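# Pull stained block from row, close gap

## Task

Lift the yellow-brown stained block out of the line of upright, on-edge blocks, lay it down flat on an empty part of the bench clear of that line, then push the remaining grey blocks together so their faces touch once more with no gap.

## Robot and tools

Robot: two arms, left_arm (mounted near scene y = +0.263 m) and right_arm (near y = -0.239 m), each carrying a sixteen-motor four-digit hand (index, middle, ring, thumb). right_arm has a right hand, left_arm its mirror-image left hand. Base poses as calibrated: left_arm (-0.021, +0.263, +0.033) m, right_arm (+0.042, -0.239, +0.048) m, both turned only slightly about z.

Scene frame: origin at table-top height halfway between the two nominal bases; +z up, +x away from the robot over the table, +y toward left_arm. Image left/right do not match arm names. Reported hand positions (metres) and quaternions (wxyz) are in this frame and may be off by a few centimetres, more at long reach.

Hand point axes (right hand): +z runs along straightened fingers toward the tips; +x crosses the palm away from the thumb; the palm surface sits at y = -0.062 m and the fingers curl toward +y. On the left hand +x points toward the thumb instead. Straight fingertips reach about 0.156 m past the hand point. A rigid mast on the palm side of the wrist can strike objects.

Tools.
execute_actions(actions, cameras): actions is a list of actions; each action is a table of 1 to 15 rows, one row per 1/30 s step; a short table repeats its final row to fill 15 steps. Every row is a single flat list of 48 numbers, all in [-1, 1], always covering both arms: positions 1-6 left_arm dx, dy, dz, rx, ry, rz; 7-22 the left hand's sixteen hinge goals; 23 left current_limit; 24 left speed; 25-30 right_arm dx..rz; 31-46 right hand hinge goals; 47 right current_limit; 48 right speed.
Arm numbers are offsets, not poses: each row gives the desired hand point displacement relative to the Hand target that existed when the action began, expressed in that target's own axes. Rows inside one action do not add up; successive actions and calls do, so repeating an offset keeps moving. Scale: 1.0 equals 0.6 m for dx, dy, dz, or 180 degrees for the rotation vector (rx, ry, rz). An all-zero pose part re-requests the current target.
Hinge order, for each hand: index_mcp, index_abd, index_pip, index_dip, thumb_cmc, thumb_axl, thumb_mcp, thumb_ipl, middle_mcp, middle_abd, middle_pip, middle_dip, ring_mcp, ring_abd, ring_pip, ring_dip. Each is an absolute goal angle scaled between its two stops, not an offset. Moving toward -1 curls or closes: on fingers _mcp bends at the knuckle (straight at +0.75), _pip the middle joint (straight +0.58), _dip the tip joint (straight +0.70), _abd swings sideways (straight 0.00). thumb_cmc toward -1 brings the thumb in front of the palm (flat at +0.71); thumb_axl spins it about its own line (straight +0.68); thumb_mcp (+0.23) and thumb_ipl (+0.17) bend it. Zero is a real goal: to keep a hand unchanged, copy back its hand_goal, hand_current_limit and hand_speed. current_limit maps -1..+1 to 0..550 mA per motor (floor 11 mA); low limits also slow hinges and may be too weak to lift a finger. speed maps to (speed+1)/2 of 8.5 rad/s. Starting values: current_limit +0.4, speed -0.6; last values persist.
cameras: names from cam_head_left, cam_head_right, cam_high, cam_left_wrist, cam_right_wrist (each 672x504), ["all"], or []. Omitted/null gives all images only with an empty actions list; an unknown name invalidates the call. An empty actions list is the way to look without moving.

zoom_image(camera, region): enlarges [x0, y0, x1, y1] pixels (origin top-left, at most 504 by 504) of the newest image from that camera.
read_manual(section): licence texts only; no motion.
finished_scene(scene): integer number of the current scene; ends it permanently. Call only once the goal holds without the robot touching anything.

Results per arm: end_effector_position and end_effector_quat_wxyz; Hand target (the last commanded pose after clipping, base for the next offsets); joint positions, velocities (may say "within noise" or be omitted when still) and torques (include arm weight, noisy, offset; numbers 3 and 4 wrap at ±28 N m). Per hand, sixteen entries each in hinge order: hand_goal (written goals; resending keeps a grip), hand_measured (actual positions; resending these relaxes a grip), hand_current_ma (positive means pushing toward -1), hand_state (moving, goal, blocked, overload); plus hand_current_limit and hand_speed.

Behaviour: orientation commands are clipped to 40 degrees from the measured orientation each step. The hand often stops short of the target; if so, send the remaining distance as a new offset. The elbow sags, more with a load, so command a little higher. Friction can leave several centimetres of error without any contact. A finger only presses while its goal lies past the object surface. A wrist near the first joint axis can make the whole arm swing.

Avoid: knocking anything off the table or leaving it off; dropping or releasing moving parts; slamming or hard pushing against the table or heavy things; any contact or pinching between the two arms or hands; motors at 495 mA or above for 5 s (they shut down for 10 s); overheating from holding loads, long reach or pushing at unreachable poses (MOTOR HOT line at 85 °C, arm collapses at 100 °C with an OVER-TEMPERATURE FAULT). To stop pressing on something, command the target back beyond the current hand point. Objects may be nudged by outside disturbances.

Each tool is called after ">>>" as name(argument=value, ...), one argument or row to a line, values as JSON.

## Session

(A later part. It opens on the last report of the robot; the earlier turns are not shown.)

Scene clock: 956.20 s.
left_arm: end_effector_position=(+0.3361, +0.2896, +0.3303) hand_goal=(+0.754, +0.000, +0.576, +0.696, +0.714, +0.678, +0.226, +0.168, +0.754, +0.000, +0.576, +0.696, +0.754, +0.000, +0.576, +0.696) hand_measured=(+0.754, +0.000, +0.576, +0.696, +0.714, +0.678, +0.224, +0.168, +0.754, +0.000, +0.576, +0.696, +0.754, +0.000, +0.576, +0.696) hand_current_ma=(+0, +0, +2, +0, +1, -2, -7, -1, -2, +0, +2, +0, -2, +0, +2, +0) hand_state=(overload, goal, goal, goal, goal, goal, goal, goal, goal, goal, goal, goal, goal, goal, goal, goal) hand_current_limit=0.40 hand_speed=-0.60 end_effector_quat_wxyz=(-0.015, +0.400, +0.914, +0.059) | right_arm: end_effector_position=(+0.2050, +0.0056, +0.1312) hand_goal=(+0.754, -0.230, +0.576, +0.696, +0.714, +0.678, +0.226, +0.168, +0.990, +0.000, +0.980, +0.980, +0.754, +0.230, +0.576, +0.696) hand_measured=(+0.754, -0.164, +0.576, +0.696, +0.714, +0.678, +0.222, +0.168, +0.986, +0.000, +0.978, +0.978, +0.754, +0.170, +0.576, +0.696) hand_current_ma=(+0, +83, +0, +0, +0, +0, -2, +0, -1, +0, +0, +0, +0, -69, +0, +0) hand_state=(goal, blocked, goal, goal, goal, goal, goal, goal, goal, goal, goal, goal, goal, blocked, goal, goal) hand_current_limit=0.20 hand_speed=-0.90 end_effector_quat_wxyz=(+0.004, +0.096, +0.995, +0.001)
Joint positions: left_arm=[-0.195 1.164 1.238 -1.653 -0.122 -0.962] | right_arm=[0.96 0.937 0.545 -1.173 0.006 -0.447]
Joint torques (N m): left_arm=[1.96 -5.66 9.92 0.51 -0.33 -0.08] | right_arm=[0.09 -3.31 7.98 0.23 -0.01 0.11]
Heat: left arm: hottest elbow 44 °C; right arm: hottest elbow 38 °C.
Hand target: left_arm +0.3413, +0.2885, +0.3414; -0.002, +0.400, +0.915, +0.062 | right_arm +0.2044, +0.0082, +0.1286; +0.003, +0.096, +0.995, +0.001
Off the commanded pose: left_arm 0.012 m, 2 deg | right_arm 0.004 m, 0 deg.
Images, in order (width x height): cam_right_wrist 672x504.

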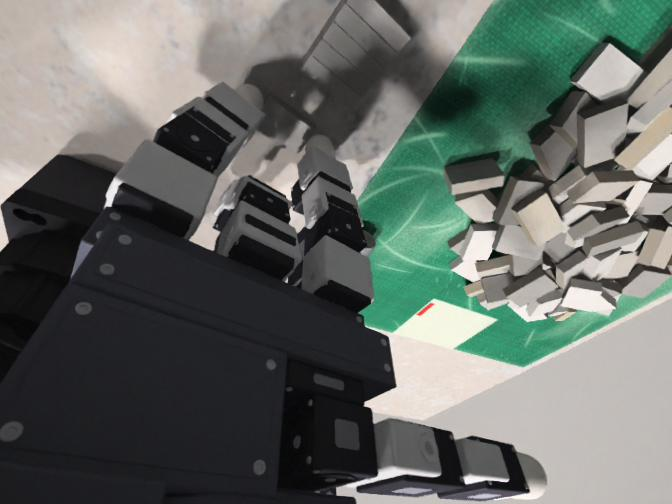

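>>> execute_actions(
  actions=[
    [[0,0,0,0,0,0,0.754,0,0.576,0.696,0.714,0.678,0.226,0.168,0.754,0,0.576,0.696,0.754,0,0.576,0.696,0.4,-0.6,0,0,-0.035,0,0,0,0.754,-0.25,0.576,0.696,0.714,0.678,0.226,0.168,0.99,0,0.98,0.98,0.754,0.25,0.576,0.696,0.2,-0.9]],
    [[0,0,0,0,0,0,0.754,0,0.576,0.696,0.714,0.678,0.226,0.168,0.754,0,0.576,0.696,0.754,0,0.576,0.696,0.4,-0.6,0,0,-0.07,0,0,0,0.754,-0.25,0.576,0.696,0.714,0.678,0.226,0.168,0.99,0,0.98,0.98,0.754,0.25,0.576,0.696,0.2,-0.9]],
  ],
  cameras=["cam_right_wrist","cam_left_wrist"],
)

>>> zoom_image(
  camera="cam_right_wrist",
  region=[210, 40, 370, 200],
)

Scene clock: 966.57 s.
left_arm: end_effector_position=(+0.3361, +0.2896, +0.3303) hand_goal=(+0.754, +0.000, +0.576, +0.696, +0.714, +0.678, +0.226, +0.168, +0.754, +0.000, +0.576, +0.696, +0.754, +0.000, +0.576, +0.696) hand_measured=(+0.754, +0.000, +0.576, +0.696, +0.714, +0.678, +0.224, +0.168, +0.754, +0.000, +0.576, +0.696, +0.754, +0.000, +0.576, +0.696) hand_current_ma=(+0, +0, +2, +0, +1, -2, -7, -1, -2, +0, +2, +0, -2, +0, +2, +0) hand_state=(overload, goal, goal, goal, goal, goal, goal, goal, goal, goal, goal, goal, goal, goal, goal, goal) hand_current_limit=0.40 hand_speed=-0.60 end_effector_quat_wxyz=(-0.015, +0.400, +0.914, +0.059) | right_arm: end_effector_position=(+0.2016, +0.0014, +0.1797) hand_goal=(+0.754, -0.250, +0.576, +0.696, +0.714, +0.678, +0.226, +0.168, +0.990, +0.000, +0.980, +0.980, +0.754, +0.250, +0.576, +0.696) hand_measured=(+0.752, -0.244, +0.574, +0.696, +0.714, +0.678, +0.222, +0.168, +0.984, +0.000, +0.978, +0.978, +0.752, +0.244, +0.574, +0.696) hand_current_ma=(+0, +1, +0, +0, +0, +0, -2, +0, -2, +0, +0, +0, +0, -1, +0, +0) hand_state=(goal, goal, goal, goal, goal, goal, goal, goal, goal, goal, goal, goal, goal, goal, goal, goal) hand_current_limit=0.20 hand_speed=-0.90 end_effector_quat_wxyz=(-0.001, +0.096, +0.995, -0.006)
Joint positions: left_arm=[-0.195 1.164 1.238 -1.653 -0.122 -0.962] | right_arm=[0.961 0.876 0.652 -1.357 0.006 -0.446]
Joint torques (N m): left_arm=[2.08 -5.66 9.94 0.55 -0.33 -0.07] | right_arm=[0.21 -3.78 10.74 -0.59 -0.01 0.12]
Heat: left arm: hottest elbow 44 °C; right arm: hottest elbow 39 °C.
Hand target: left_arm +0.3413, +0.2885, +0.3414; -0.002, +0.400, +0.915, +0.062 | right_arm +0.2040, +0.0082, +0.1917; +0.003, +0.096, +0.995, +0.001
Off the commanded pose: left_arm 0.012 m, 2 deg | right_arm 0.014 m, 1 deg.
Images, in order (width x height): cam_left_wrist 672x504, cam_right_wrist 672x504.

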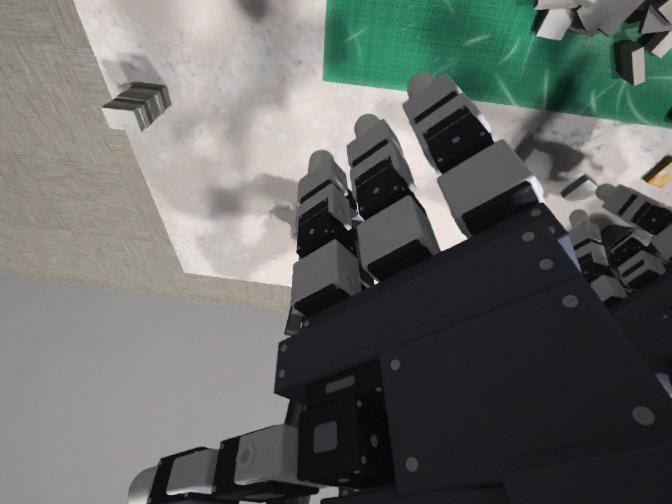

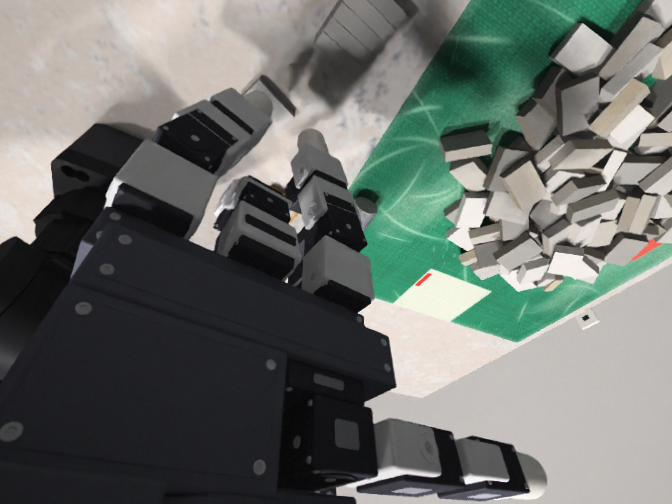

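Scaled by 3.150 from the camera's 672x504 image, which has a finer 960x720 frame.

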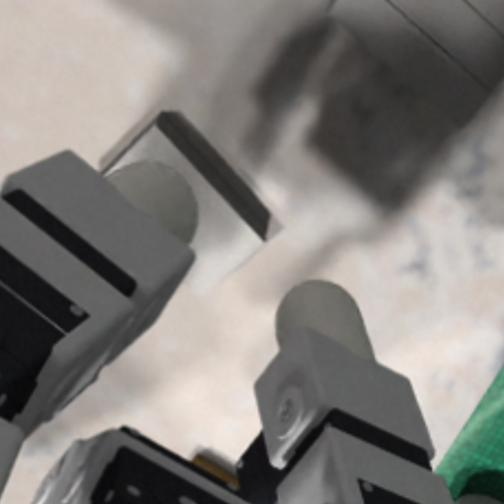

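>>> execute_actions(
  actions=[
    [[0,0,0,0,0,0,0.754,0,0.576,0.696,0.714,0.678,0.226,0.168,0.754,0,0.576,0.696,0.754,0,0.576,0.696,0.4,-0.6,-0.0023,-0.047,0.0567,0,0,0.061,0.754,0,0.576,0.696,0.714,0.678,0.226,0.168,0.99,0,0.98,0.98,0.754,0,0.576,0.696,0.2,-0.7]],
  ],
  cameras=["cam_right_wrist"],
)

>>> zoom_image(
  camera="cam_right_wrist",
  region=[210, 40, 370, 200],
)

Scene clock: 1005.73 s.
left_arm: end_effector_position=(+0.3361, +0.2896, +0.3303) hand_goal=(+0.754, +0.000, +0.576, +0.696, +0.714, +0.678, +0.226, +0.168, +0.754, +0.000, +0.576, +0.696, +0.754, +0.000, +0.576, +0.696) hand_measured=(+0.754, +0.000, +0.576, +0.696, +0.714, +0.678, +0.224, +0.168, +0.754, +0.000, +0.576, +0.696, +0.754, +0.000, +0.576, +0.696) hand_current_ma=(+0, +0, +2, +0, +1, -2, -7, -1, -2, +0, +2, +0, -2, +0, +2, +0) hand_state=(overload, goal, goal, goal, goal, goal, goal, goal, goal, goal, goal, goal, goal, goal, goal, goal) hand_current_limit=0.40 hand_speed=-0.60 end_effector_quat_wxyz=(-0.015, +0.400, +0.914, +0.059) | right_arm: end_effector_position=(+0.1981, -0.0246, +0.1525) hand_goal=(+0.754, +0.000, +0.576, +0.696, +0.714, +0.678, +0.226, +0.168, +0.990, +0.000, +0.980, +0.980, +0.754, +0.000, +0.576, +0.696) hand_measured=(+0.752, -0.002, +0.574, +0.696, +0.712, +0.678, +0.222, +0.168, +0.984, +0.000, +0.978, +0.978, +0.752, +0.004, +0.574, +0.696) hand_current_ma=(+0, +0, +0, +0, +0, +0, -2, +0, -2, +0, +0, +0, +0, +1, +0, +0) hand_state=(goal, goal, goal, goal, goal, goal, goal, goal, goal, goal, goal, goal, goal, goal, goal, goal) hand_current_limit=0.20 hand_speed=-0.70 end_effector_quat_wxyz=(-0.003, +0.190, +0.982, -0.008)
Joint positions: left_arm=[-0.195 1.164 1.238 -1.653 -0.122 -0.962] | right_arm=[0.98 0.818 0.552 -1.322 0.002 -0.237]
Joint torques (N m): left_arm=[2.14 -5.71 9.95 0.53 -0.32 -0.07] | right_arm=[0.15 -3.14 8.99 0.17 0.14 0.13]
Heat: left arm: hottest elbow 44 °C; right arm: hottest elbow 40 °C.
Hand target: left_arm +0.3413, +0.2885, +0.3414; -0.002, +0.400, +0.915, +0.062 | right_arm +0.2003, -0.0197, +0.1577; +0.003, +0.191, +0.982, +0.001
Off the commanded pose: left_arm 0.012 m, 2 deg | right_arm 0.007 m, 1 deg.
Images, in order (width x height): cam_right_wrist 672x504.

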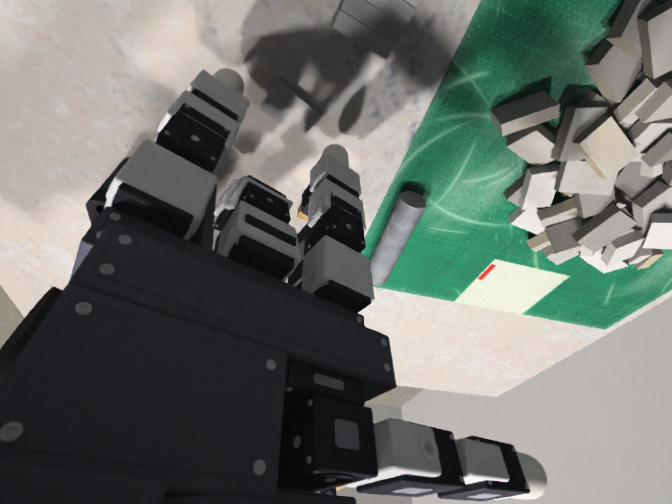

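Scaled by 3.150 from the camera's 672x504 image, which has a finer 960x720 frame.

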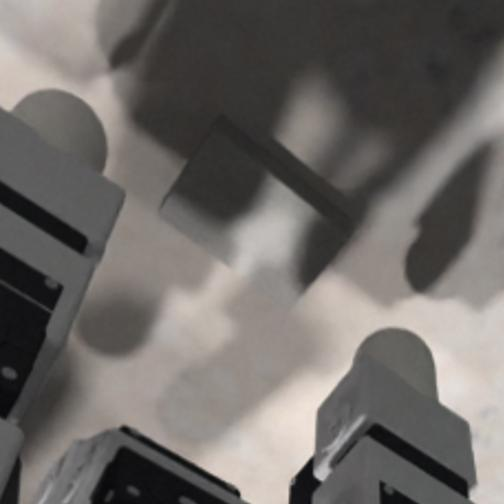

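>>> execute_actions(
  actions=[
    [[0,0,0,0,0,0,0.754,0,0.576,0.696,0.714,0.678,0.226,0.168,0.754,0,0.576,0.696,0.754,0,0.576,0.696,0.4,-0.6,0.0032,0.005,0.0512,0,0,0,0.754,0,0.576,0.696,0.714,0.678,0.226,0.168,0.99,0,0.98,0.98,0.754,0,0.576,0.696,0.2,-0.7]],
  ],
  cameras=["cam_right_wrist"],
)

>>> zoom_image(
  camera="cam_right_wrist",
  region=[210, 60, 350, 200],
)

Scene clock: 1027.27 s.
left_arm: end_effector_position=(+0.3361, +0.2896, +0.3303) hand_goal=(+0.754, +0.000, +0.576, +0.696, +0.714, +0.678, +0.226, +0.168, +0.754, +0.000, +0.576, +0.696, +0.754, +0.000, +0.576, +0.696) hand_measured=(+0.754, +0.000, +0.576, +0.696, +0.714, +0.678, +0.224, +0.168, +0.754, +0.000, +0.576, +0.696, +0.754, +0.000, +0.576, +0.696) hand_current_ma=(+0, +0, +2, +0, +1, -2, -7, -1, -2, +0, +2, +0, -2, +0, +2, +0) hand_state=(overload, goal, goal, goal, goal, goal, goal, goal, goal, goal, goal, goal, goal, goal, goal, goal) hand_current_limit=0.40 hand_speed=-0.60 end_effector_quat_wxyz=(-0.015, +0.400, +0.914, +0.059) | right_arm: end_effector_position=(+0.1997, -0.0186, +0.1302) hand_goal=(+0.754, +0.000, +0.576, +0.696, +0.714, +0.678, +0.226, +0.168, +0.990, +0.000, +0.980, +0.980, +0.754, +0.000, +0.576, +0.696) hand_measured=(+0.758, -0.010, +0.580, +0.696, +0.714, +0.678, +0.222, +0.168, +0.986, +0.000, +0.978, +0.978, +0.752, +0.002, +0.574, +0.696) hand_current_ma=(+1, -3, +1, +0, +0, +0, -2, +0, -1, +0, +0, +0, +0, +0, +0, +0) hand_state=(goal, goal, goal, goal, goal, goal, goal, goal, goal, goal, goal, goal, goal, goal, goal, goal) hand_current_limit=0.20 hand_speed=-0.70 end_effector_quat_wxyz=(+0.003, +0.190, +0.982, +0.001)
Joint positions: left_arm=[-0.195 1.164 1.238 -1.653 -0.122 -0.962] | right_arm=[0.995 0.849 0.499 -1.216 0.005 -0.222]
Joint torques (N m): left_arm=[2.08 -5.77 9.94 0.54 -0.33 -0.07] | right_arm=[0.09 -1.96 7.98 0.42 0.03 0.1]
Heat: left arm: hottest elbow 44 °C; right arm: hottest elbow 41 °C.
Hand target: left_arm +0.3413, +0.2885, +0.3414; -0.002, +0.400, +0.915, +0.062 | right_arm +0.1998, -0.0162, +0.1269; +0.003, +0.191, +0.982, +0.001
Off the commanded pose: left_arm 0.012 m, 2 deg | right_arm 0.004 m, 0 deg.
Images, in order (width x height): cam_right_wrist 672x504.

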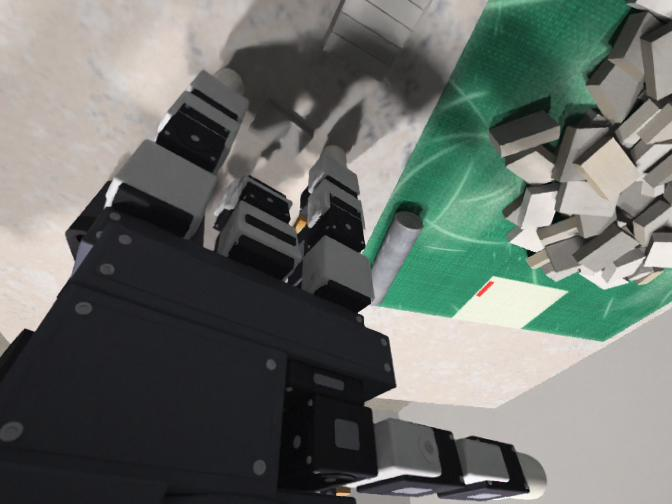

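Scaled by 3.600 from the camera's 672x504 image, which has a finer 960x720 frame.

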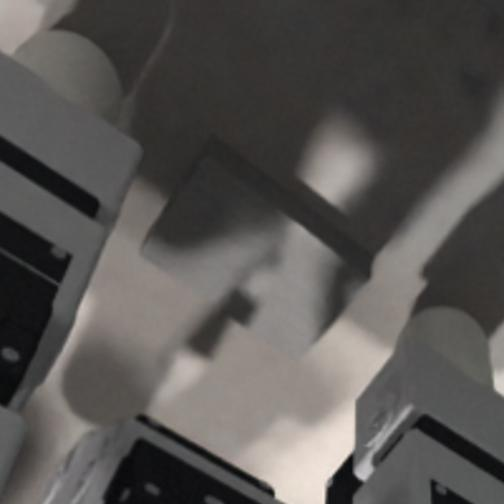

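>>> execute_actions(
  actions=[
    [[0,0,0,0,0,0,0.754,0,0.576,0.696,0.714,0.678,0.226,0.168,0.754,0,0.576,0.696,0.754,0,0.576,0.696,0.4,-0.6,0,0,0,0,0,0,0.754,-0.15,0.576,0.696,0.714,0.678,0.226,0.168,0.99,0,0.98,0.98,0.754,0.15,0.576,0.696,0.2,-0.85]],
    [[0,0,0,0,0,0,0.754,0,0.576,0.696,0.714,0.678,0.226,0.168,0.754,0,0.576,0.696,0.754,0,0.576,0.696,0.4,-0.6,0,0,0.005,0,0,0,0.754,-0.34,0.576,0.696,0.714,0.678,0.226,0.168,0.99,0,0.98,0.98,0.754,0.34,0.576,0.696,0.2,-0.85]],
    [[0,0,0,0,0,0,0.754,0,0.576,0.696,0.714,0.678,0.226,0.168,0.754,0,0.576,0.696,0.754,0,0.576,0.696,0.4,-0.6,0,0,0,0,0,0,0.754,-0.34,0.576,0.696,0.714,0.678,0.226,0.168,0.99,0,0.98,0.98,0.754,0.34,0.576,0.696,0.2,-0.85]],
  ],
  cameras=["cam_right_wrist"],
)

>>> zoom_image(
  camera="cam_right_wrist",
  region=[210, 60, 350, 200],
)

Scene clock: 1044.23 s.
left_arm: end_effector_position=(+0.3361, +0.2896, +0.3303) hand_goal=(+0.754, +0.000, +0.576, +0.696, +0.714, +0.678, +0.226, +0.168, +0.754, +0.000, +0.576, +0.696, +0.754, +0.000, +0.576, +0.696) hand_measured=(+0.754, +0.000, +0.576, +0.696, +0.714, +0.678, +0.224, +0.168, +0.754, +0.000, +0.576, +0.696, +0.754, +0.000, +0.576, +0.696) hand_current_ma=(+0, +0, +2, +0, +1, -2, -7, -1, -2, +0, +2, +0, -2, +0, +2, +0) hand_state=(overload, goal, goal, goal, goal, goal, goal, goal, goal, goal, goal, goal, goal, goal, goal, goal) hand_current_limit=0.40 hand_speed=-0.60 end_effector_quat_wxyz=(-0.015, +0.400, +0.914, +0.059) | right_arm: end_effector_position=(+0.2012, -0.0173, +0.1299) hand_goal=(+0.754, -0.340, +0.576, +0.696, +0.714, +0.678, +0.226, +0.168, +0.990, +0.000, +0.980, +0.980, +0.754, +0.340, +0.576, +0.696) hand_measured=(+0.756, -0.176, +0.578, +0.696, +0.714, +0.678, +0.222, +0.168, +0.986, +0.000, +0.978, +0.978, +0.754, +0.166, +0.576, +0.696) hand_current_ma=(+0, +330, +0, +0, +0, +0, -2, +0, -1, +0, +0, +0, +0, -330, +0, +0) hand_state=(goal, blocked, goal, goal, goal, goal, goal, goal, goal, goal, goal, goal, goal, blocked, goal, goal) hand_current_limit=0.20 hand_speed=-0.85 end_effector_quat_wxyz=(+0.006, +0.190, +0.982, +0.004)
Joint positions: left_arm=[-0.195 1.164 1.238 -1.653 -0.122 -0.962] | right_arm=[0.995 0.852 0.498 -1.206 0.008 -0.221]
Joint torques (N m): left_arm=[2.02 -5.66 9.92 0.55 -0.33 -0.08] | right_arm=[-0.09 -1.85 7.57 0.4 -0.06 0.11]
Heat: left arm: hottest elbow 44 °C; right arm: hottest elbow 40 °C.
Hand target: left_arm +0.3413, +0.2885, +0.3414; -0.002, +0.400, +0.915, +0.062 | right_arm +0.1998, -0.0162, +0.1239; +0.003, +0.191, +0.982, +0.001
Off the commanded pose: left_arm 0.012 m, 2 deg | right_arm 0.006 m, 0 deg.
Images, in order (width x height): cam_right_wrist 672x504.

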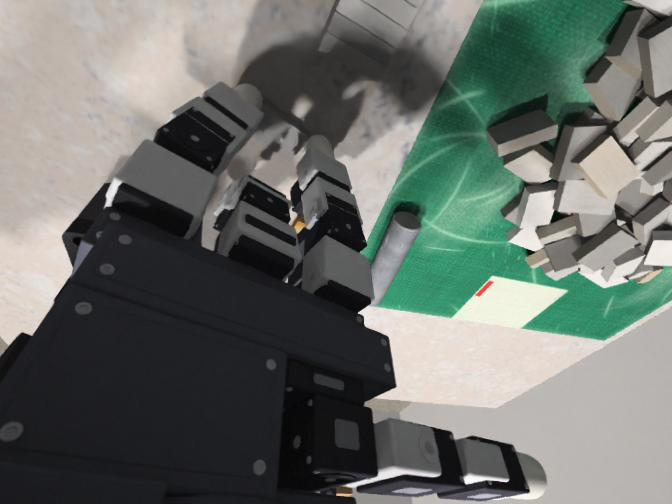

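Scaled by 3.600 from the camera's 672x504 image, which has a finer 960x720 frame.

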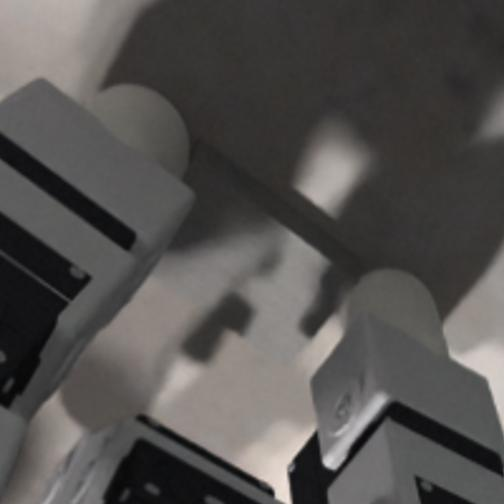

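>>> execute_actions(
  actions=[
    [[0,0,0,0,0,0,0.754,0,0.576,0.696,0.714,0.678,0.226,0.168,0.754,0,0.576,0.696,0.754,0,0.576,0.696,0.4,-0.6,0,0,-0.04,0,0,0,0.754,-0.34,0.576,0.696,0.714,0.678,0.226,0.168,0.99,0,0.98,0.98,0.754,0.34,0.576,0.696,0.2,-0.85]],
    [[0,0,0,0,0,0,0.754,0,0.576,0.696,0.714,0.678,0.226,0.168,0.754,0,0.576,0.696,0.754,0,0.576,0.696,0.4,-0.6,0,0,-0.05,0,0,0,0.754,-0.34,0.576,0.696,0.714,0.678,0.226,0.168,0.99,0,0.98,0.98,0.754,0.34,0.576,0.696,0.2,-0.85]],
  ],
  cameras=["cam_right_wrist","cam_left_wrist"],
)

>>> zoom_image(
  camera="cam_right_wrist",
  region=[210, 40, 370, 200],
)

>>> zoom_image(
  camera="cam_left_wrist",
  region=[540, 120, 672, 240],
)

Scene clock: 1053.87 s.
left_arm: end_effector_position=(+0.3361, +0.2896, +0.3303) hand_goal=(+0.754, +0.000, +0.576, +0.696, +0.714, +0.678, +0.226, +0.168, +0.754, +0.000, +0.576, +0.696, +0.754, +0.000, +0.576, +0.696) hand_measured=(+0.754, +0.000, +0.576, +0.696, +0.714, +0.678, +0.224, +0.168, +0.754, +0.000, +0.576, +0.696, +0.754, +0.000, +0.576, +0.696) hand_current_ma=(+0, +0, +2, +0, +1, -2, -7, -1, -2, +0, +2, +0, -2, +0, +2, +0) hand_state=(overload, goal, goal, goal, goal, goal, goal, goal, goal, goal, goal, goal, goal, goal, goal, goal) hand_current_limit=0.40 hand_speed=-0.60 end_effector_quat_wxyz=(-0.015, +0.400, +0.914, +0.059) | right_arm: end_effector_position=(+0.1951, -0.0263, +0.1592) hand_goal=(+0.754, -0.340, +0.576, +0.696, +0.714, +0.678, +0.226, +0.168, +0.990, +0.000, +0.980, +0.980, +0.754, +0.340, +0.576, +0.696) hand_measured=(+0.750, -0.178, +0.574, +0.696, +0.714, +0.678, +0.222, +0.168, +0.984, +0.000, +0.978, +0.978, +0.752, +0.166, +0.574, +0.694) hand_current_ma=(-1, +330, +0, +0, +0, +0, -2, +0, -2, +0, +0, +0, +0, -330, +0, +0) hand_state=(goal, blocked, goal, goal, goal, goal, goal, goal, goal, goal, goal, goal, goal, blocked, goal, goal) hand_current_limit=0.20 hand_speed=-0.85 end_effector_quat_wxyz=(-0.002, +0.190, +0.982, -0.015)
Joint positions: left_arm=[-0.195 1.164 1.238 -1.653 -0.122 -0.962] | right_arm=[0.995 0.81 0.57 -1.359 0.008 -0.221]
Joint torques (N m): left_arm=[2.08 -5.66 9.94 0.54 -0.33 -0.08] | right_arm=[0.26 -3.25 11.56 -0.62 -0.07 0.12]
Heat: left arm: hottest elbow 44 °C; right arm: hottest elbow 40 °C.
Hand target: left_arm +0.3413, +0.2885, +0.3414; -0.002, +0.400, +0.915, +0.062 | right_arm +0.1995, -0.0163, +0.1779; +0.003, +0.191, +0.982, +0.001
Off the commanded pose: left_arm 0.012 m, 2 deg | right_arm 0.022 m, 2 deg.
Images, in order (width x height): cam_left_wrist 672x504, cam_right_wrist 672x504.

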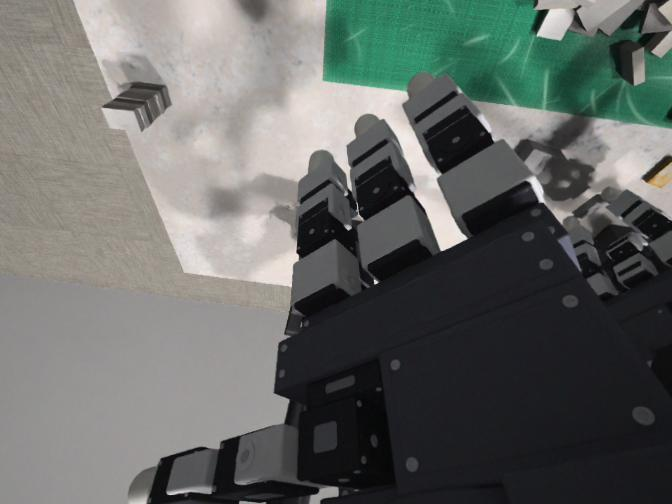

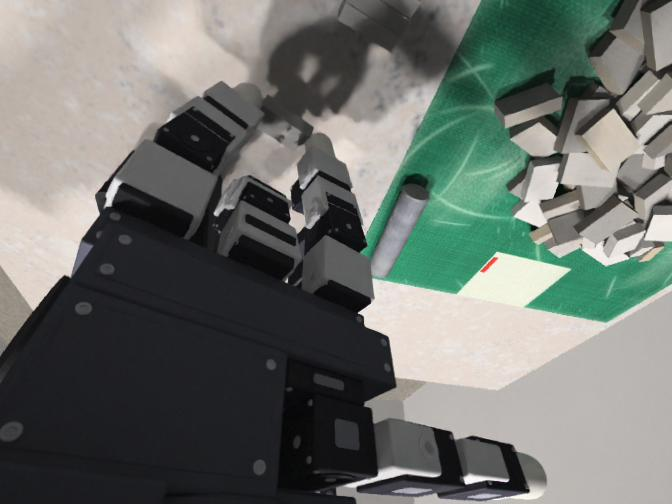

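Scaled by 3.150 from the camera's 672x504 image, which has a finer 960x720 frame.

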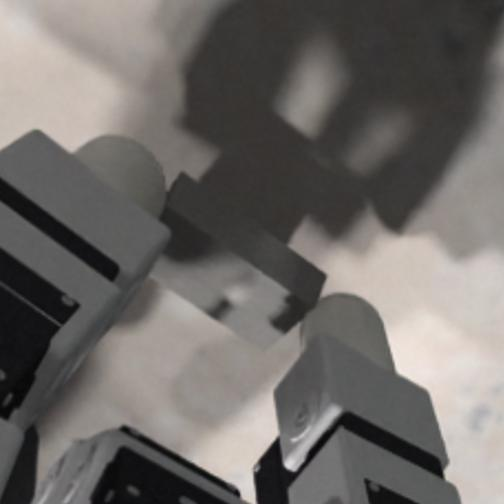

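Scaled by 3.818 from the camera's 672x504 image, which has a finer 960x720 frame.

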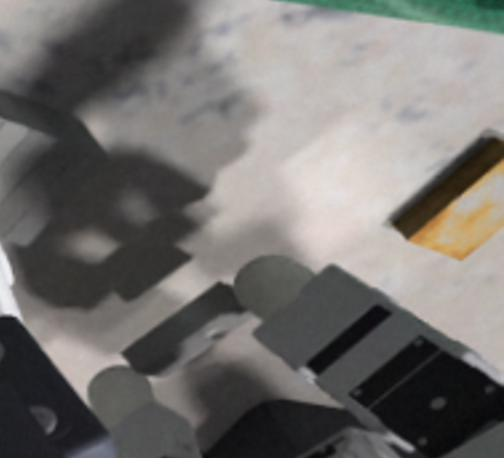

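>>> execute_actions(
  actions=[
    [[0,0,0,0,0,0,0.754,0,0.576,0.696,0.714,0.678,0.226,0.168,0.754,0,0.576,0.696,0.754,0,0.576,0.696,0.4,-0.6,-0.0016,0.0411,0,0,0,-0.0305,0.754,-0.34,0.576,0.696,0.714,0.678,0.226,0.168,0.99,0,0.98,0.98,0.754,0.34,0.576,0.696,0.2,-0.85]],
    [[0,0,0,0,0,0,0.754,0,0.576,0.696,0.714,0.678,0.226,0.168,0.754,0,0.576,0.696,0.754,0,0.576,0.696,0.4,-0.6,-0.0055,0.0408,0,0,0,-0.0305,0.754,-0.34,0.576,0.696,0.714,0.678,0.226,0.168,0.99,0,0.98,0.98,0.754,0.34,0.576,0.696,0.2,-0.85]],
  ],
  cameras=["cam_right_wrist"],
)

>>> zoom_image(
  camera="cam_right_wrist",
  region=[210, 20, 390, 200],
)

Scene clock: 1138.27 s.
left_arm: end_effector_position=(+0.3361, +0.2896, +0.3303) hand_goal=(+0.754, +0.000, +0.576, +0.696, +0.714, +0.678, +0.226, +0.168, +0.754, +0.000, +0.576, +0.696, +0.754, +0.000, +0.576, +0.696) hand_measured=(+0.754, +0.000, +0.576, +0.696, +0.714, +0.678, +0.224, +0.168, +0.754, +0.000, +0.576, +0.696, +0.754, +0.000, +0.576, +0.696) hand_current_ma=(+0, +0, +2, +0, +1, -2, -7, -1, -2, +0, +2, +0, -2, +0, +2, +0) hand_state=(overload, goal, goal, goal, goal, goal, goal, goal, goal, goal, goal, goal, goal, goal, goal, goal) hand_current_limit=0.40 hand_speed=-0.60 end_effector_quat_wxyz=(-0.015, +0.400, +0.914, +0.059) | right_arm: end_effector_position=(+0.2084, +0.0152, +0.1603) hand_goal=(+0.754, -0.340, +0.576, +0.696, +0.714, +0.678, +0.226, +0.168, +0.990, +0.000, +0.980, +0.980, +0.754, +0.340, +0.576, +0.696) hand_measured=(+0.750, -0.180, +0.574, +0.696, +0.714, +0.678, +0.222, +0.168, +0.984, +0.000, +0.978, +0.978, +0.754, +0.166, +0.574, +0.694) hand_current_ma=(-1, +330, +0, +0, +0, +0, -2, +0, -2, +0, +0, +0, +0, -330, +0, +0) hand_state=(goal, blocked, goal, goal, goal, goal, goal, goal, goal, goal, goal, goal, goal, blocked, goal, goal) hand_current_limit=0.20 hand_speed=-0.85 end_effector_quat_wxyz=(-0.006, +0.097, +0.995, -0.019)
Joint positions: left_arm=[-0.195 1.164 1.238 -1.653 -0.122 -0.962] | right_arm=[0.977 0.968 0.653 -1.295 0.009 -0.428]
Joint torques (N m): left_arm=[2.02 -5.66 9.95 0.53 -0.32 -0.08] | right_arm=[-1.2 -4.54 11.49 0.05 -0.1 -0.09]
Heat: left arm: hottest elbow 44 °C; right arm: hottest elbow 46 °C.
Hand target: left_arm +0.3413, +0.2885, +0.3414; -0.002, +0.400, +0.915, +0.062 | right_arm +0.2196, +0.0288, +0.1781; +0.003, +0.096, +0.995, +0.001
Off the commanded pose: left_arm 0.012 m, 2 deg | right_arm 0.025 m, 3 deg.
Images, in order (width x height): cam_right_wrist 672x504.

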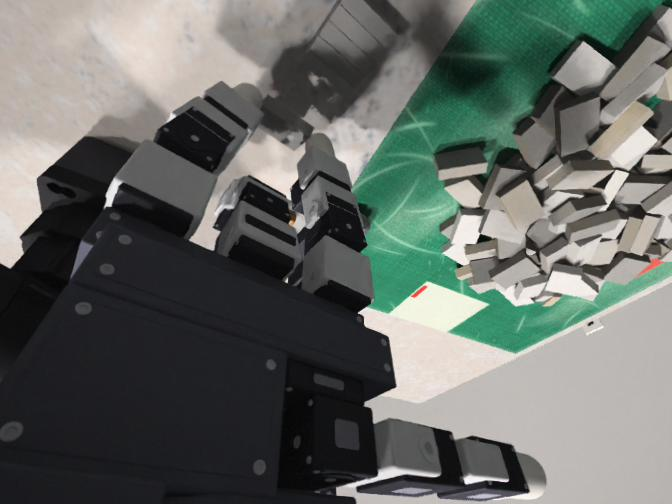

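Scaled by 2.800 from the camera's 672x504 image, which has a finer 960x720 frame.

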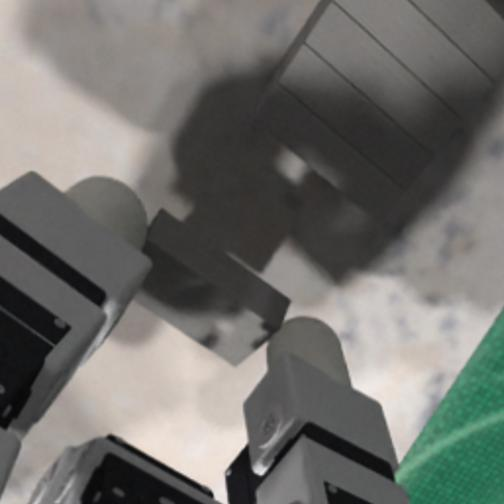

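>>> execute_actions(
  actions=[
    [[0,0,0,0,0,0,0.754,0,0.576,0.696,0.714,0.678,0.226,0.168,0.754,0,0.576,0.696,0.754,0,0.576,0.696,0.4,-0.6,0,0,0.012,0,0,0,0.754,-0.23,0.576,0.696,0.714,0.678,0.226,0.168,0.99,0,0.98,0.98,0.754,0.22,0.576,0.696,0.2,-0.9]],
    [[0,0,0,0,0,0,0.754,0,0.576,0.696,0.714,0.678,0.226,0.168,0.754,0,0.576,0.696,0.754,0,0.576,0.696,0.4,-0.6,0,0,0,0,0,0,0.754,-0.21,0.576,0.696,0.714,0.678,0.226,0.168,0.99,0,0.98,0.98,0.754,0.20,0.576,0.696,0.2,-0.9]],
  ],
  cameras=["cam_right_wrist"],
)

>>> zoom_image(
  camera="cam_right_wrist",
  region=[210, 20, 390, 200],
)

Scene clock: 1148.57 s.
left_arm: end_effector_position=(+0.3361, +0.2896, +0.3303) hand_goal=(+0.754, +0.000, +0.576, +0.696, +0.714, +0.678, +0.226, +0.168, +0.754, +0.000, +0.576, +0.696, +0.754, +0.000, +0.576, +0.696) hand_measured=(+0.754, +0.000, +0.576, +0.696, +0.714, +0.678, +0.224, +0.168, +0.754, +0.000, +0.576, +0.696, +0.754, +0.000, +0.576, +0.696) hand_current_ma=(+0, +0, +2, +0, +1, -2, -7, -1, -2, +0, +2, +0, -2, +0, +2, +0) hand_state=(overload, goal, goal, goal, goal, goal, goal, goal, goal, goal, goal, goal, goal, goal, goal, goal) hand_current_limit=0.40 hand_speed=-0.60 end_effector_quat_wxyz=(-0.015, +0.400, +0.914, +0.059) | right_arm: end_effector_position=(+0.2110, +0.0191, +0.1616) hand_goal=(+0.754, -0.210, +0.576, +0.696, +0.714, +0.678, +0.226, +0.168, +0.990, +0.000, +0.980, +0.980, +0.754, +0.200, +0.576, +0.696) hand_measured=(+0.752, -0.176, +0.574, +0.696, +0.714, +0.678, +0.222, +0.168, +0.984, +0.000, +0.978, +0.978, +0.754, +0.156, +0.574, +0.694) hand_current_ma=(-1, +26, +0, +0, +0, +0, -2, +0, -2, +0, +0, +0, +0, -40, +0, +0) hand_state=(goal, blocked, goal, goal, goal, goal, goal, goal, goal, goal, goal, goal, goal, blocked, goal, goal) hand_current_limit=0.20 hand_speed=-0.90 end_effector_quat_wxyz=(-0.002, +0.096, +0.995, -0.011)
Joint positions: left_arm=[-0.195 1.164 1.238 -1.653 -0.122 -0.962] | right_arm=[0.977 0.968 0.653 -1.277 0.009 -0.429]
Joint torques (N m): left_arm=[2.02 -5.6 9.94 0.53 -0.33 -0.08] | right_arm=[-1.26 -3.78 10.37 0.25 -0.08 -0.1]
Heat: left arm: hottest elbow 44 °C; right arm: hottest elbow 46 °C.
Hand target: left_arm +0.3413, +0.2885, +0.3414; -0.002, +0.400, +0.915, +0.062 | right_arm +0.2197, +0.0288, +0.1708; +0.003, +0.096, +0.995, +0.001
Off the commanded pose: left_arm 0.012 m, 2 deg | right_arm 0.016 m, 1 deg.
Images, in order (width x height): cam_right_wrist 672x504.

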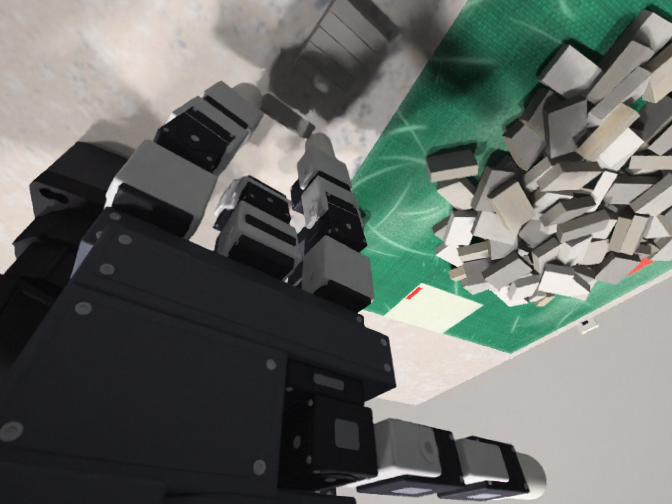

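Scaled by 2.800 from the camera's 672x504 image, which has a finer 960x720 frame.

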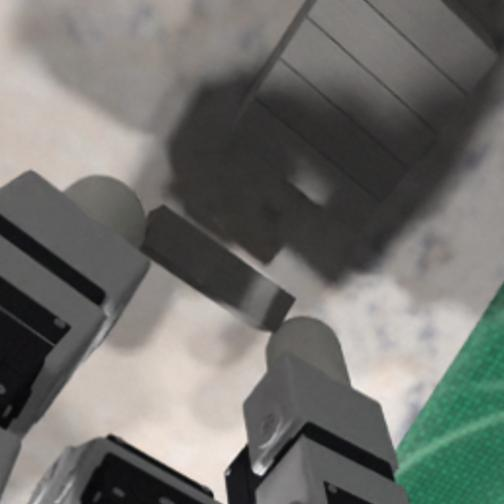

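>>> zoom_image(
  camera="cam_right_wrist",
  region=[270, 10, 370, 110],
)

>>> zoom_image(
  camera="cam_right_wrist",
  region=[250, 80, 330, 160],
)

Scaled by 5.040 from the camera's 672x504 image, which has a finer 960x720 frame.

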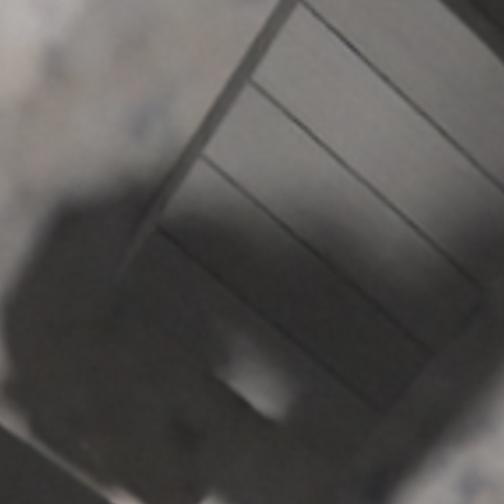

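Scaled by 6.300 from the camera's 672x504 image, which has a finer 960x720 frame.

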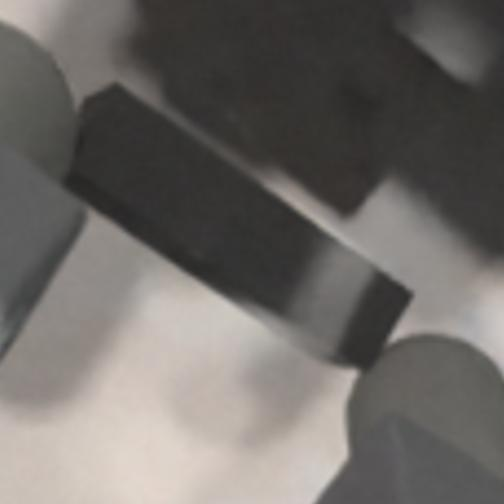

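>>> execute_actions(
  actions=[
    [[0,0,0,0,0,0,0.754,0,0.576,0.696,0.714,0.678,0.226,0.168,0.754,0,0.576,0.696,0.754,0,0.576,0.696,0.4,-0.6,0.0004,0.002,0.0333,0,0,0,0.754,-0.26,0.576,0.696,0.714,0.678,0.226,0.168,0.99,0,0.98,0.98,0.754,0.24,0.576,0.696,0.2,-0.9]],
  ],
  cameras=["cam_right_wrist","cam_left_wrist"],
)

>>> zoom_image(
  camera="cam_right_wrist",
  region=[230, 20, 370, 160],
)

Scene clock: 1212.17 s.
left_arm: end_effector_position=(+0.3361, +0.2896, +0.3303) hand_goal=(+0.754, +0.000, +0.576, +0.696, +0.714, +0.678, +0.226, +0.168, +0.754, +0.000, +0.576, +0.696, +0.754, +0.000, +0.576, +0.696) hand_measured=(+0.754, +0.000, +0.576, +0.696, +0.714, +0.678, +0.224, +0.168, +0.754, +0.000, +0.576, +0.696, +0.754, +0.000, +0.576, +0.696) hand_current_ma=(+0, +0, +2, +0, +1, -2, -7, -1, -2, +0, +2, +0, -2, +0, +2, +0) hand_state=(overload, goal, goal, goal, goal, goal, goal, goal, goal, goal, goal, goal, goal, goal, goal, goal) hand_current_limit=0.40 hand_speed=-0.60 end_effector_quat_wxyz=(-0.015, +0.400, +0.914, +0.059) | right_arm: end_effector_position=(+0.2183, +0.0296, +0.1540) hand_goal=(+0.754, -0.260, +0.576, +0.696, +0.714, +0.678, +0.226, +0.168, +0.990, +0.000, +0.980, +0.980, +0.754, +0.240, +0.576, +0.696) hand_measured=(+0.752, -0.180, +0.574, +0.696, +0.714, +0.678, +0.222, +0.168, +0.986, +0.000, +0.978, +0.978, +0.752, +0.156, +0.574, +0.694) hand_current_ma=(+0, +112, +0, +0, +0, +0, -2, +0, -1, +0, +0, +0, +0, -122, +0, +0) hand_state=(goal, blocked, goal, goal, goal, goal, goal, goal, goal, goal, goal, goal, goal, blocked, goal, goal) hand_current_limit=0.20 hand_speed=-0.90 end_effector_quat_wxyz=(+0.005, +0.096, +0.995, +0.000)
Joint positions: left_arm=[-0.195 1.164 1.238 -1.653 -0.122 -0.962] | right_arm=[0.977 1.001 0.645 -1.21 0.008 -0.429]
Joint torques (N m): left_arm=[2.14 -5.66 9.94 0.55 -0.33 -0.07] | right_arm=[-1.03 -4.78 7.91 0.29 -0.07 -0.06]
Heat: left arm: hottest elbow 45 °C; right arm: hottest elbow 45 °C.
Hand target: left_arm +0.3413, +0.2885, +0.3414; -0.002, +0.400, +0.915, +0.062 | right_arm +0.2198, +0.0301, +0.1509; +0.003, +0.096, +0.995, +0.001
Off the commanded pose: left_arm 0.012 m, 2 deg | right_arm 0.004 m, 0 deg.
Images, in order (width x height): cam_left_wrist 672x504, cam_right_wrist 672x504.

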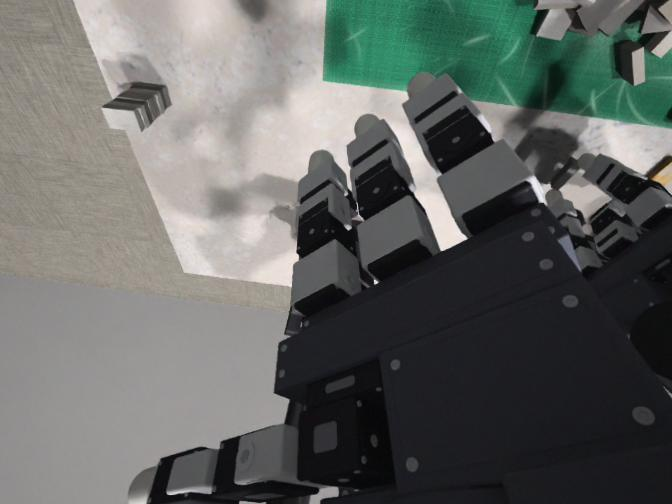

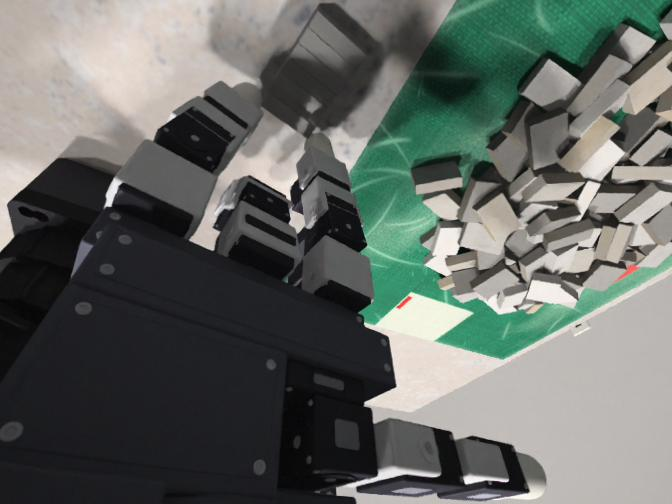

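Scaled by 3.600 from the camera's 672x504 image, which has a finer 960x720 frame.

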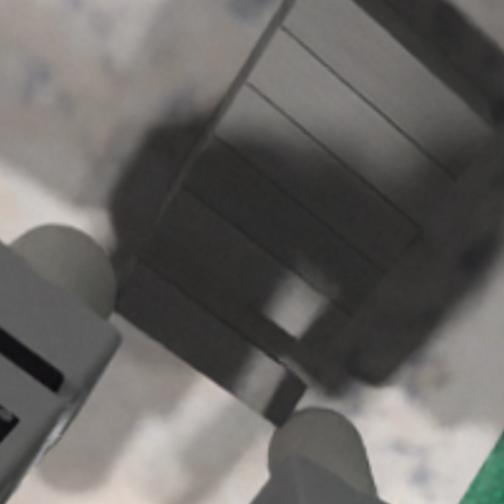

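>>> execute_actions(
  actions=[
    [[0,0,0,0,0,0,0.754,0,0.576,0.696,0.714,0.678,0.226,0.168,0.754,0,0.576,0.696,0.754,0,0.576,0.696,0.4,-0.6,-0.0006,-0.0033,0.022,0,0,0,0.754,-0.26,0.576,0.696,0.714,0.678,0.226,0.168,0.99,0,0.98,0.98,0.754,0.24,0.576,0.696,0.2,-0.9]],
  ],
  cameras=["cam_right_wrist","cam_left_wrist"],
)

>>> zoom_image(
  camera="cam_right_wrist",
  region=[230, 20, 370, 160],
)

>>> zoom_image(
  camera="cam_left_wrist",
  region=[520, 120, 620, 210],
)

Scene clock: 1230.10 s.
left_arm: end_effector_position=(+0.3361, +0.2896, +0.3303) hand_goal=(+0.754, +0.000, +0.576, +0.696, +0.714, +0.678, +0.226, +0.168, +0.754, +0.000, +0.576, +0.696, +0.754, +0.000, +0.576, +0.696) hand_measured=(+0.754, +0.000, +0.576, +0.696, +0.714, +0.678, +0.224, +0.168, +0.754, +0.000, +0.576, +0.696, +0.754, +0.000, +0.576, +0.696) hand_current_ma=(+0, +0, +2, +0, +1, -2, -7, -1, -2, +0, +2, +0, -2, +0, +2, +0) hand_state=(overload, goal, goal, goal, goal, goal, goal, goal, goal, goal, goal, goal, goal, goal, goal, goal) hand_current_limit=0.40 hand_speed=-0.60 end_effector_quat_wxyz=(-0.015, +0.400, +0.914, +0.059) | right_arm: end_effector_position=(+0.2183, +0.0278, +0.1444) hand_goal=(+0.754, -0.260, +0.576, +0.696, +0.714, +0.678, +0.226, +0.168, +0.990, +0.000, +0.980, +0.980, +0.754, +0.240, +0.576, +0.696) hand_measured=(+0.758, -0.180, +0.578, +0.696, +0.714, +0.678, +0.222, +0.168, +0.986, +0.000, +0.978, +0.978, +0.758, +0.156, +0.578, +0.696) hand_current_ma=(+1, +112, +0, +0, +0, +0, -2, +0, -1, +0, +0, +0, +1, -121, +0, +0) hand_state=(goal, blocked, goal, goal, goal, goal, goal, goal, goal, goal, goal, goal, goal, blocked, goal, goal) hand_current_limit=0.20 hand_speed=-0.90 end_effector_quat_wxyz=(+0.006, +0.097, +0.995, +0.002)
Joint positions: left_arm=[-0.195 1.164 1.238 -1.653 -0.122 -0.962] | right_arm=[0.973 1.005 0.618 -1.174 0.008 -0.432]
Joint torques (N m): left_arm=[2.14 -5.66 9.96 0.51 -0.33 -0.07] | right_arm=[-1.03 -3.78 7.54 0.47 -0.08 -0.09]
Heat: left arm: hottest elbow 45 °C; right arm: hottest elbow 43 °C.
Hand target: left_arm +0.3413, +0.2885, +0.3414; -0.002, +0.400, +0.915, +0.062 | right_arm +0.2199, +0.0281, +0.1378; +0.003, +0.096, +0.995, +0.001
Off the commanded pose: left_arm 0.012 m, 2 deg | right_arm 0.007 m, 0 deg.
Images, in order (width x height): cam_left_wrist 672x504, cam_right_wrist 672x504.

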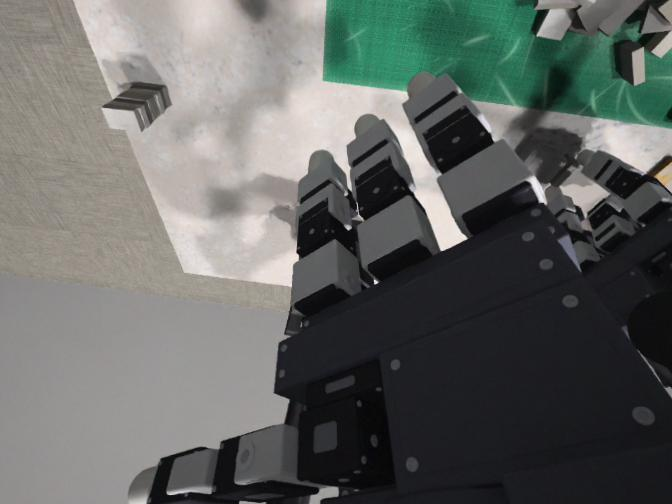

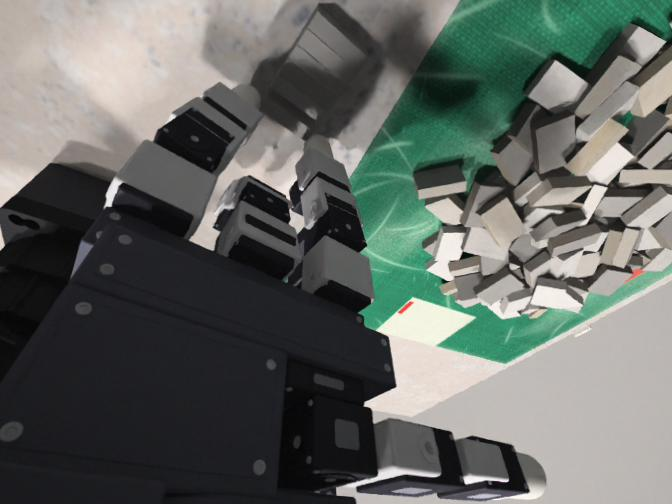

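Scaled by 3.600 from the camera's 672x504 image, which has a finer 960x720 frame.

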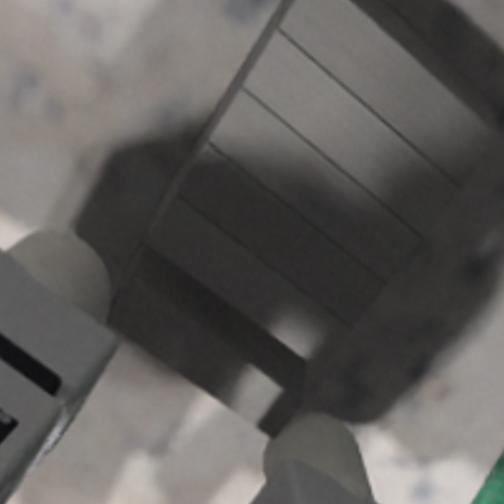

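Scaled by 5.040 from the camera's 672x504 image, which has a finer 960x720 frame.

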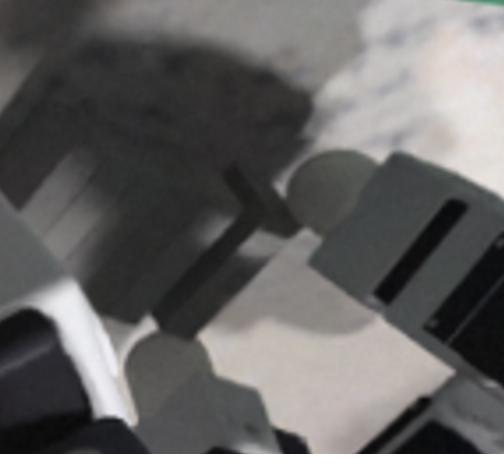

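>>> execute_actions(
  actions=[
    [[0,0,0,0,0,0,0.754,0,0.576,0.696,0.714,0.678,0.226,0.168,0.754,0,0.576,0.696,0.754,0,0.576,0.696,0.4,-0.6,0,0,0,0,0,0,0.754,-0.19,0.576,0.696,0.714,0.678,0.226,0.168,0.99,0,0.98,0.98,0.754,0.165,0.576,0.696,0.2,-0.95]],
    [[0,0,0,0,0,0,0.754,0,0.576,0.696,0.714,0.678,0.226,0.168,0.754,0,0.576,0.696,0.754,0,0.576,0.696,0.4,-0.6,0,0,0,0,0,0,0.754,-0.1,0.576,0.696,0.714,0.678,0.226,0.168,0.99,0,0.98,0.98,0.754,0.08,0.576,0.696,0.2,-0.9]],
    [[0,0,0,0,0,0,0.754,0,0.576,0.696,0.714,0.678,0.226,0.168,0.754,0,0.576,0.696,0.754,0,0.576,0.696,0.4,-0.6,0,0,0,0,0,0,0.754,0,0.576,0.696,0.714,0.678,0.226,0.168,0.99,0,0.98,0.98,0.754,0,0.576,0.696,0.2,-0.8]],
  ],
  cameras=["cam_right_wrist"],
)

>>> zoom_image(
  camera="cam_right_wrist",
  region=[230, 20, 370, 160],
)

Scene clock: 1244.87 s.
left_arm: end_effector_position=(+0.3361, +0.2896, +0.3303) hand_goal=(+0.754, +0.000, +0.576, +0.696, +0.714, +0.678, +0.226, +0.168, +0.754, +0.000, +0.576, +0.696, +0.754, +0.000, +0.576, +0.696) hand_measured=(+0.754, +0.000, +0.576, +0.696, +0.714, +0.678, +0.224, +0.168, +0.754, +0.000, +0.576, +0.696, +0.754, +0.000, +0.576, +0.696) hand_current_ma=(+0, +0, +2, +0, +1, -2, -7, -1, -2, +0, +2, +0, -2, +0, +2, +0) hand_state=(overload, goal, goal, goal, goal, goal, goal, goal, goal, goal, goal, goal, goal, goal, goal, goal) hand_current_limit=0.40 hand_speed=-0.60 end_effector_quat_wxyz=(-0.015, +0.400, +0.914, +0.059) | right_arm: end_effector_position=(+0.2191, +0.0290, +0.1443) hand_goal=(+0.754, +0.000, +0.576, +0.696, +0.714, +0.678, +0.226, +0.168, +0.990, +0.000, +0.980, +0.980, +0.754, +0.000, +0.576, +0.696) hand_measured=(+0.756, -0.002, +0.578, +0.696, +0.714, +0.678, +0.222, +0.168, +0.986, +0.000, +0.978, +0.978, +0.756, +0.004, +0.578, +0.696) hand_current_ma=(+0, +0, +0, +0, +0, +0, -2, +0, -1, +0, +0, +0, +0, +1, +0, +0) hand_state=(goal, goal, goal, goal, goal, goal, goal, goal, goal, goal, goal, goal, goal, goal, goal, goal) hand_current_limit=0.20 hand_speed=-0.80 end_effector_quat_wxyz=(+0.007, +0.097, +0.995, +0.004)
Joint positions: left_arm=[-0.195 1.164 1.238 -1.653 -0.122 -0.962] | right_arm=[0.973 1.007 0.618 -1.168 0.008 -0.432]
Joint torques (N m): left_arm=[2.08 -5.54 9.95 0.53 -0.32 -0.08] | right_arm=[-1.26 -4.19 7.5 0.31 -0.09 -0.09]
Heat: left arm: hottest elbow 45 °C; right arm: hottest elbow 42 °C.
Hand target: left_arm +0.3413, +0.2885, +0.3414; -0.002, +0.400, +0.915, +0.062 | right_arm +0.2200, +0.0281, +0.1377; +0.003, +0.096, +0.995, +0.001
Off the commanded pose: left_arm 0.012 m, 2 deg | right_arm 0.007 m, 1 deg.
Images, in order (width x height): cam_right_wrist 672x504.

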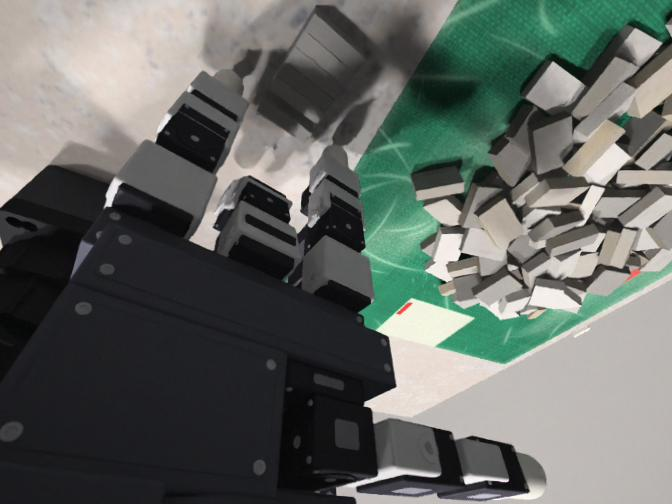

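Scaled by 3.600 from the camera's 672x504 image, which has a finer 960x720 frame.

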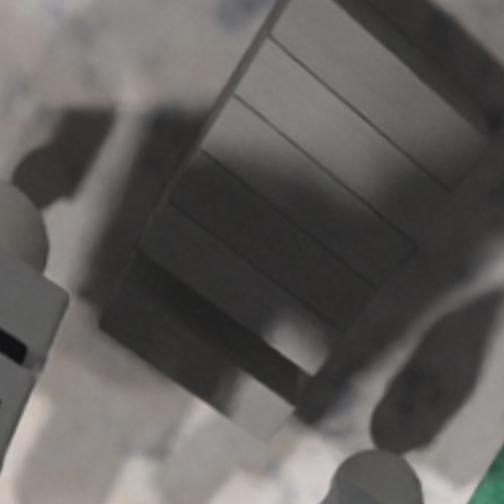

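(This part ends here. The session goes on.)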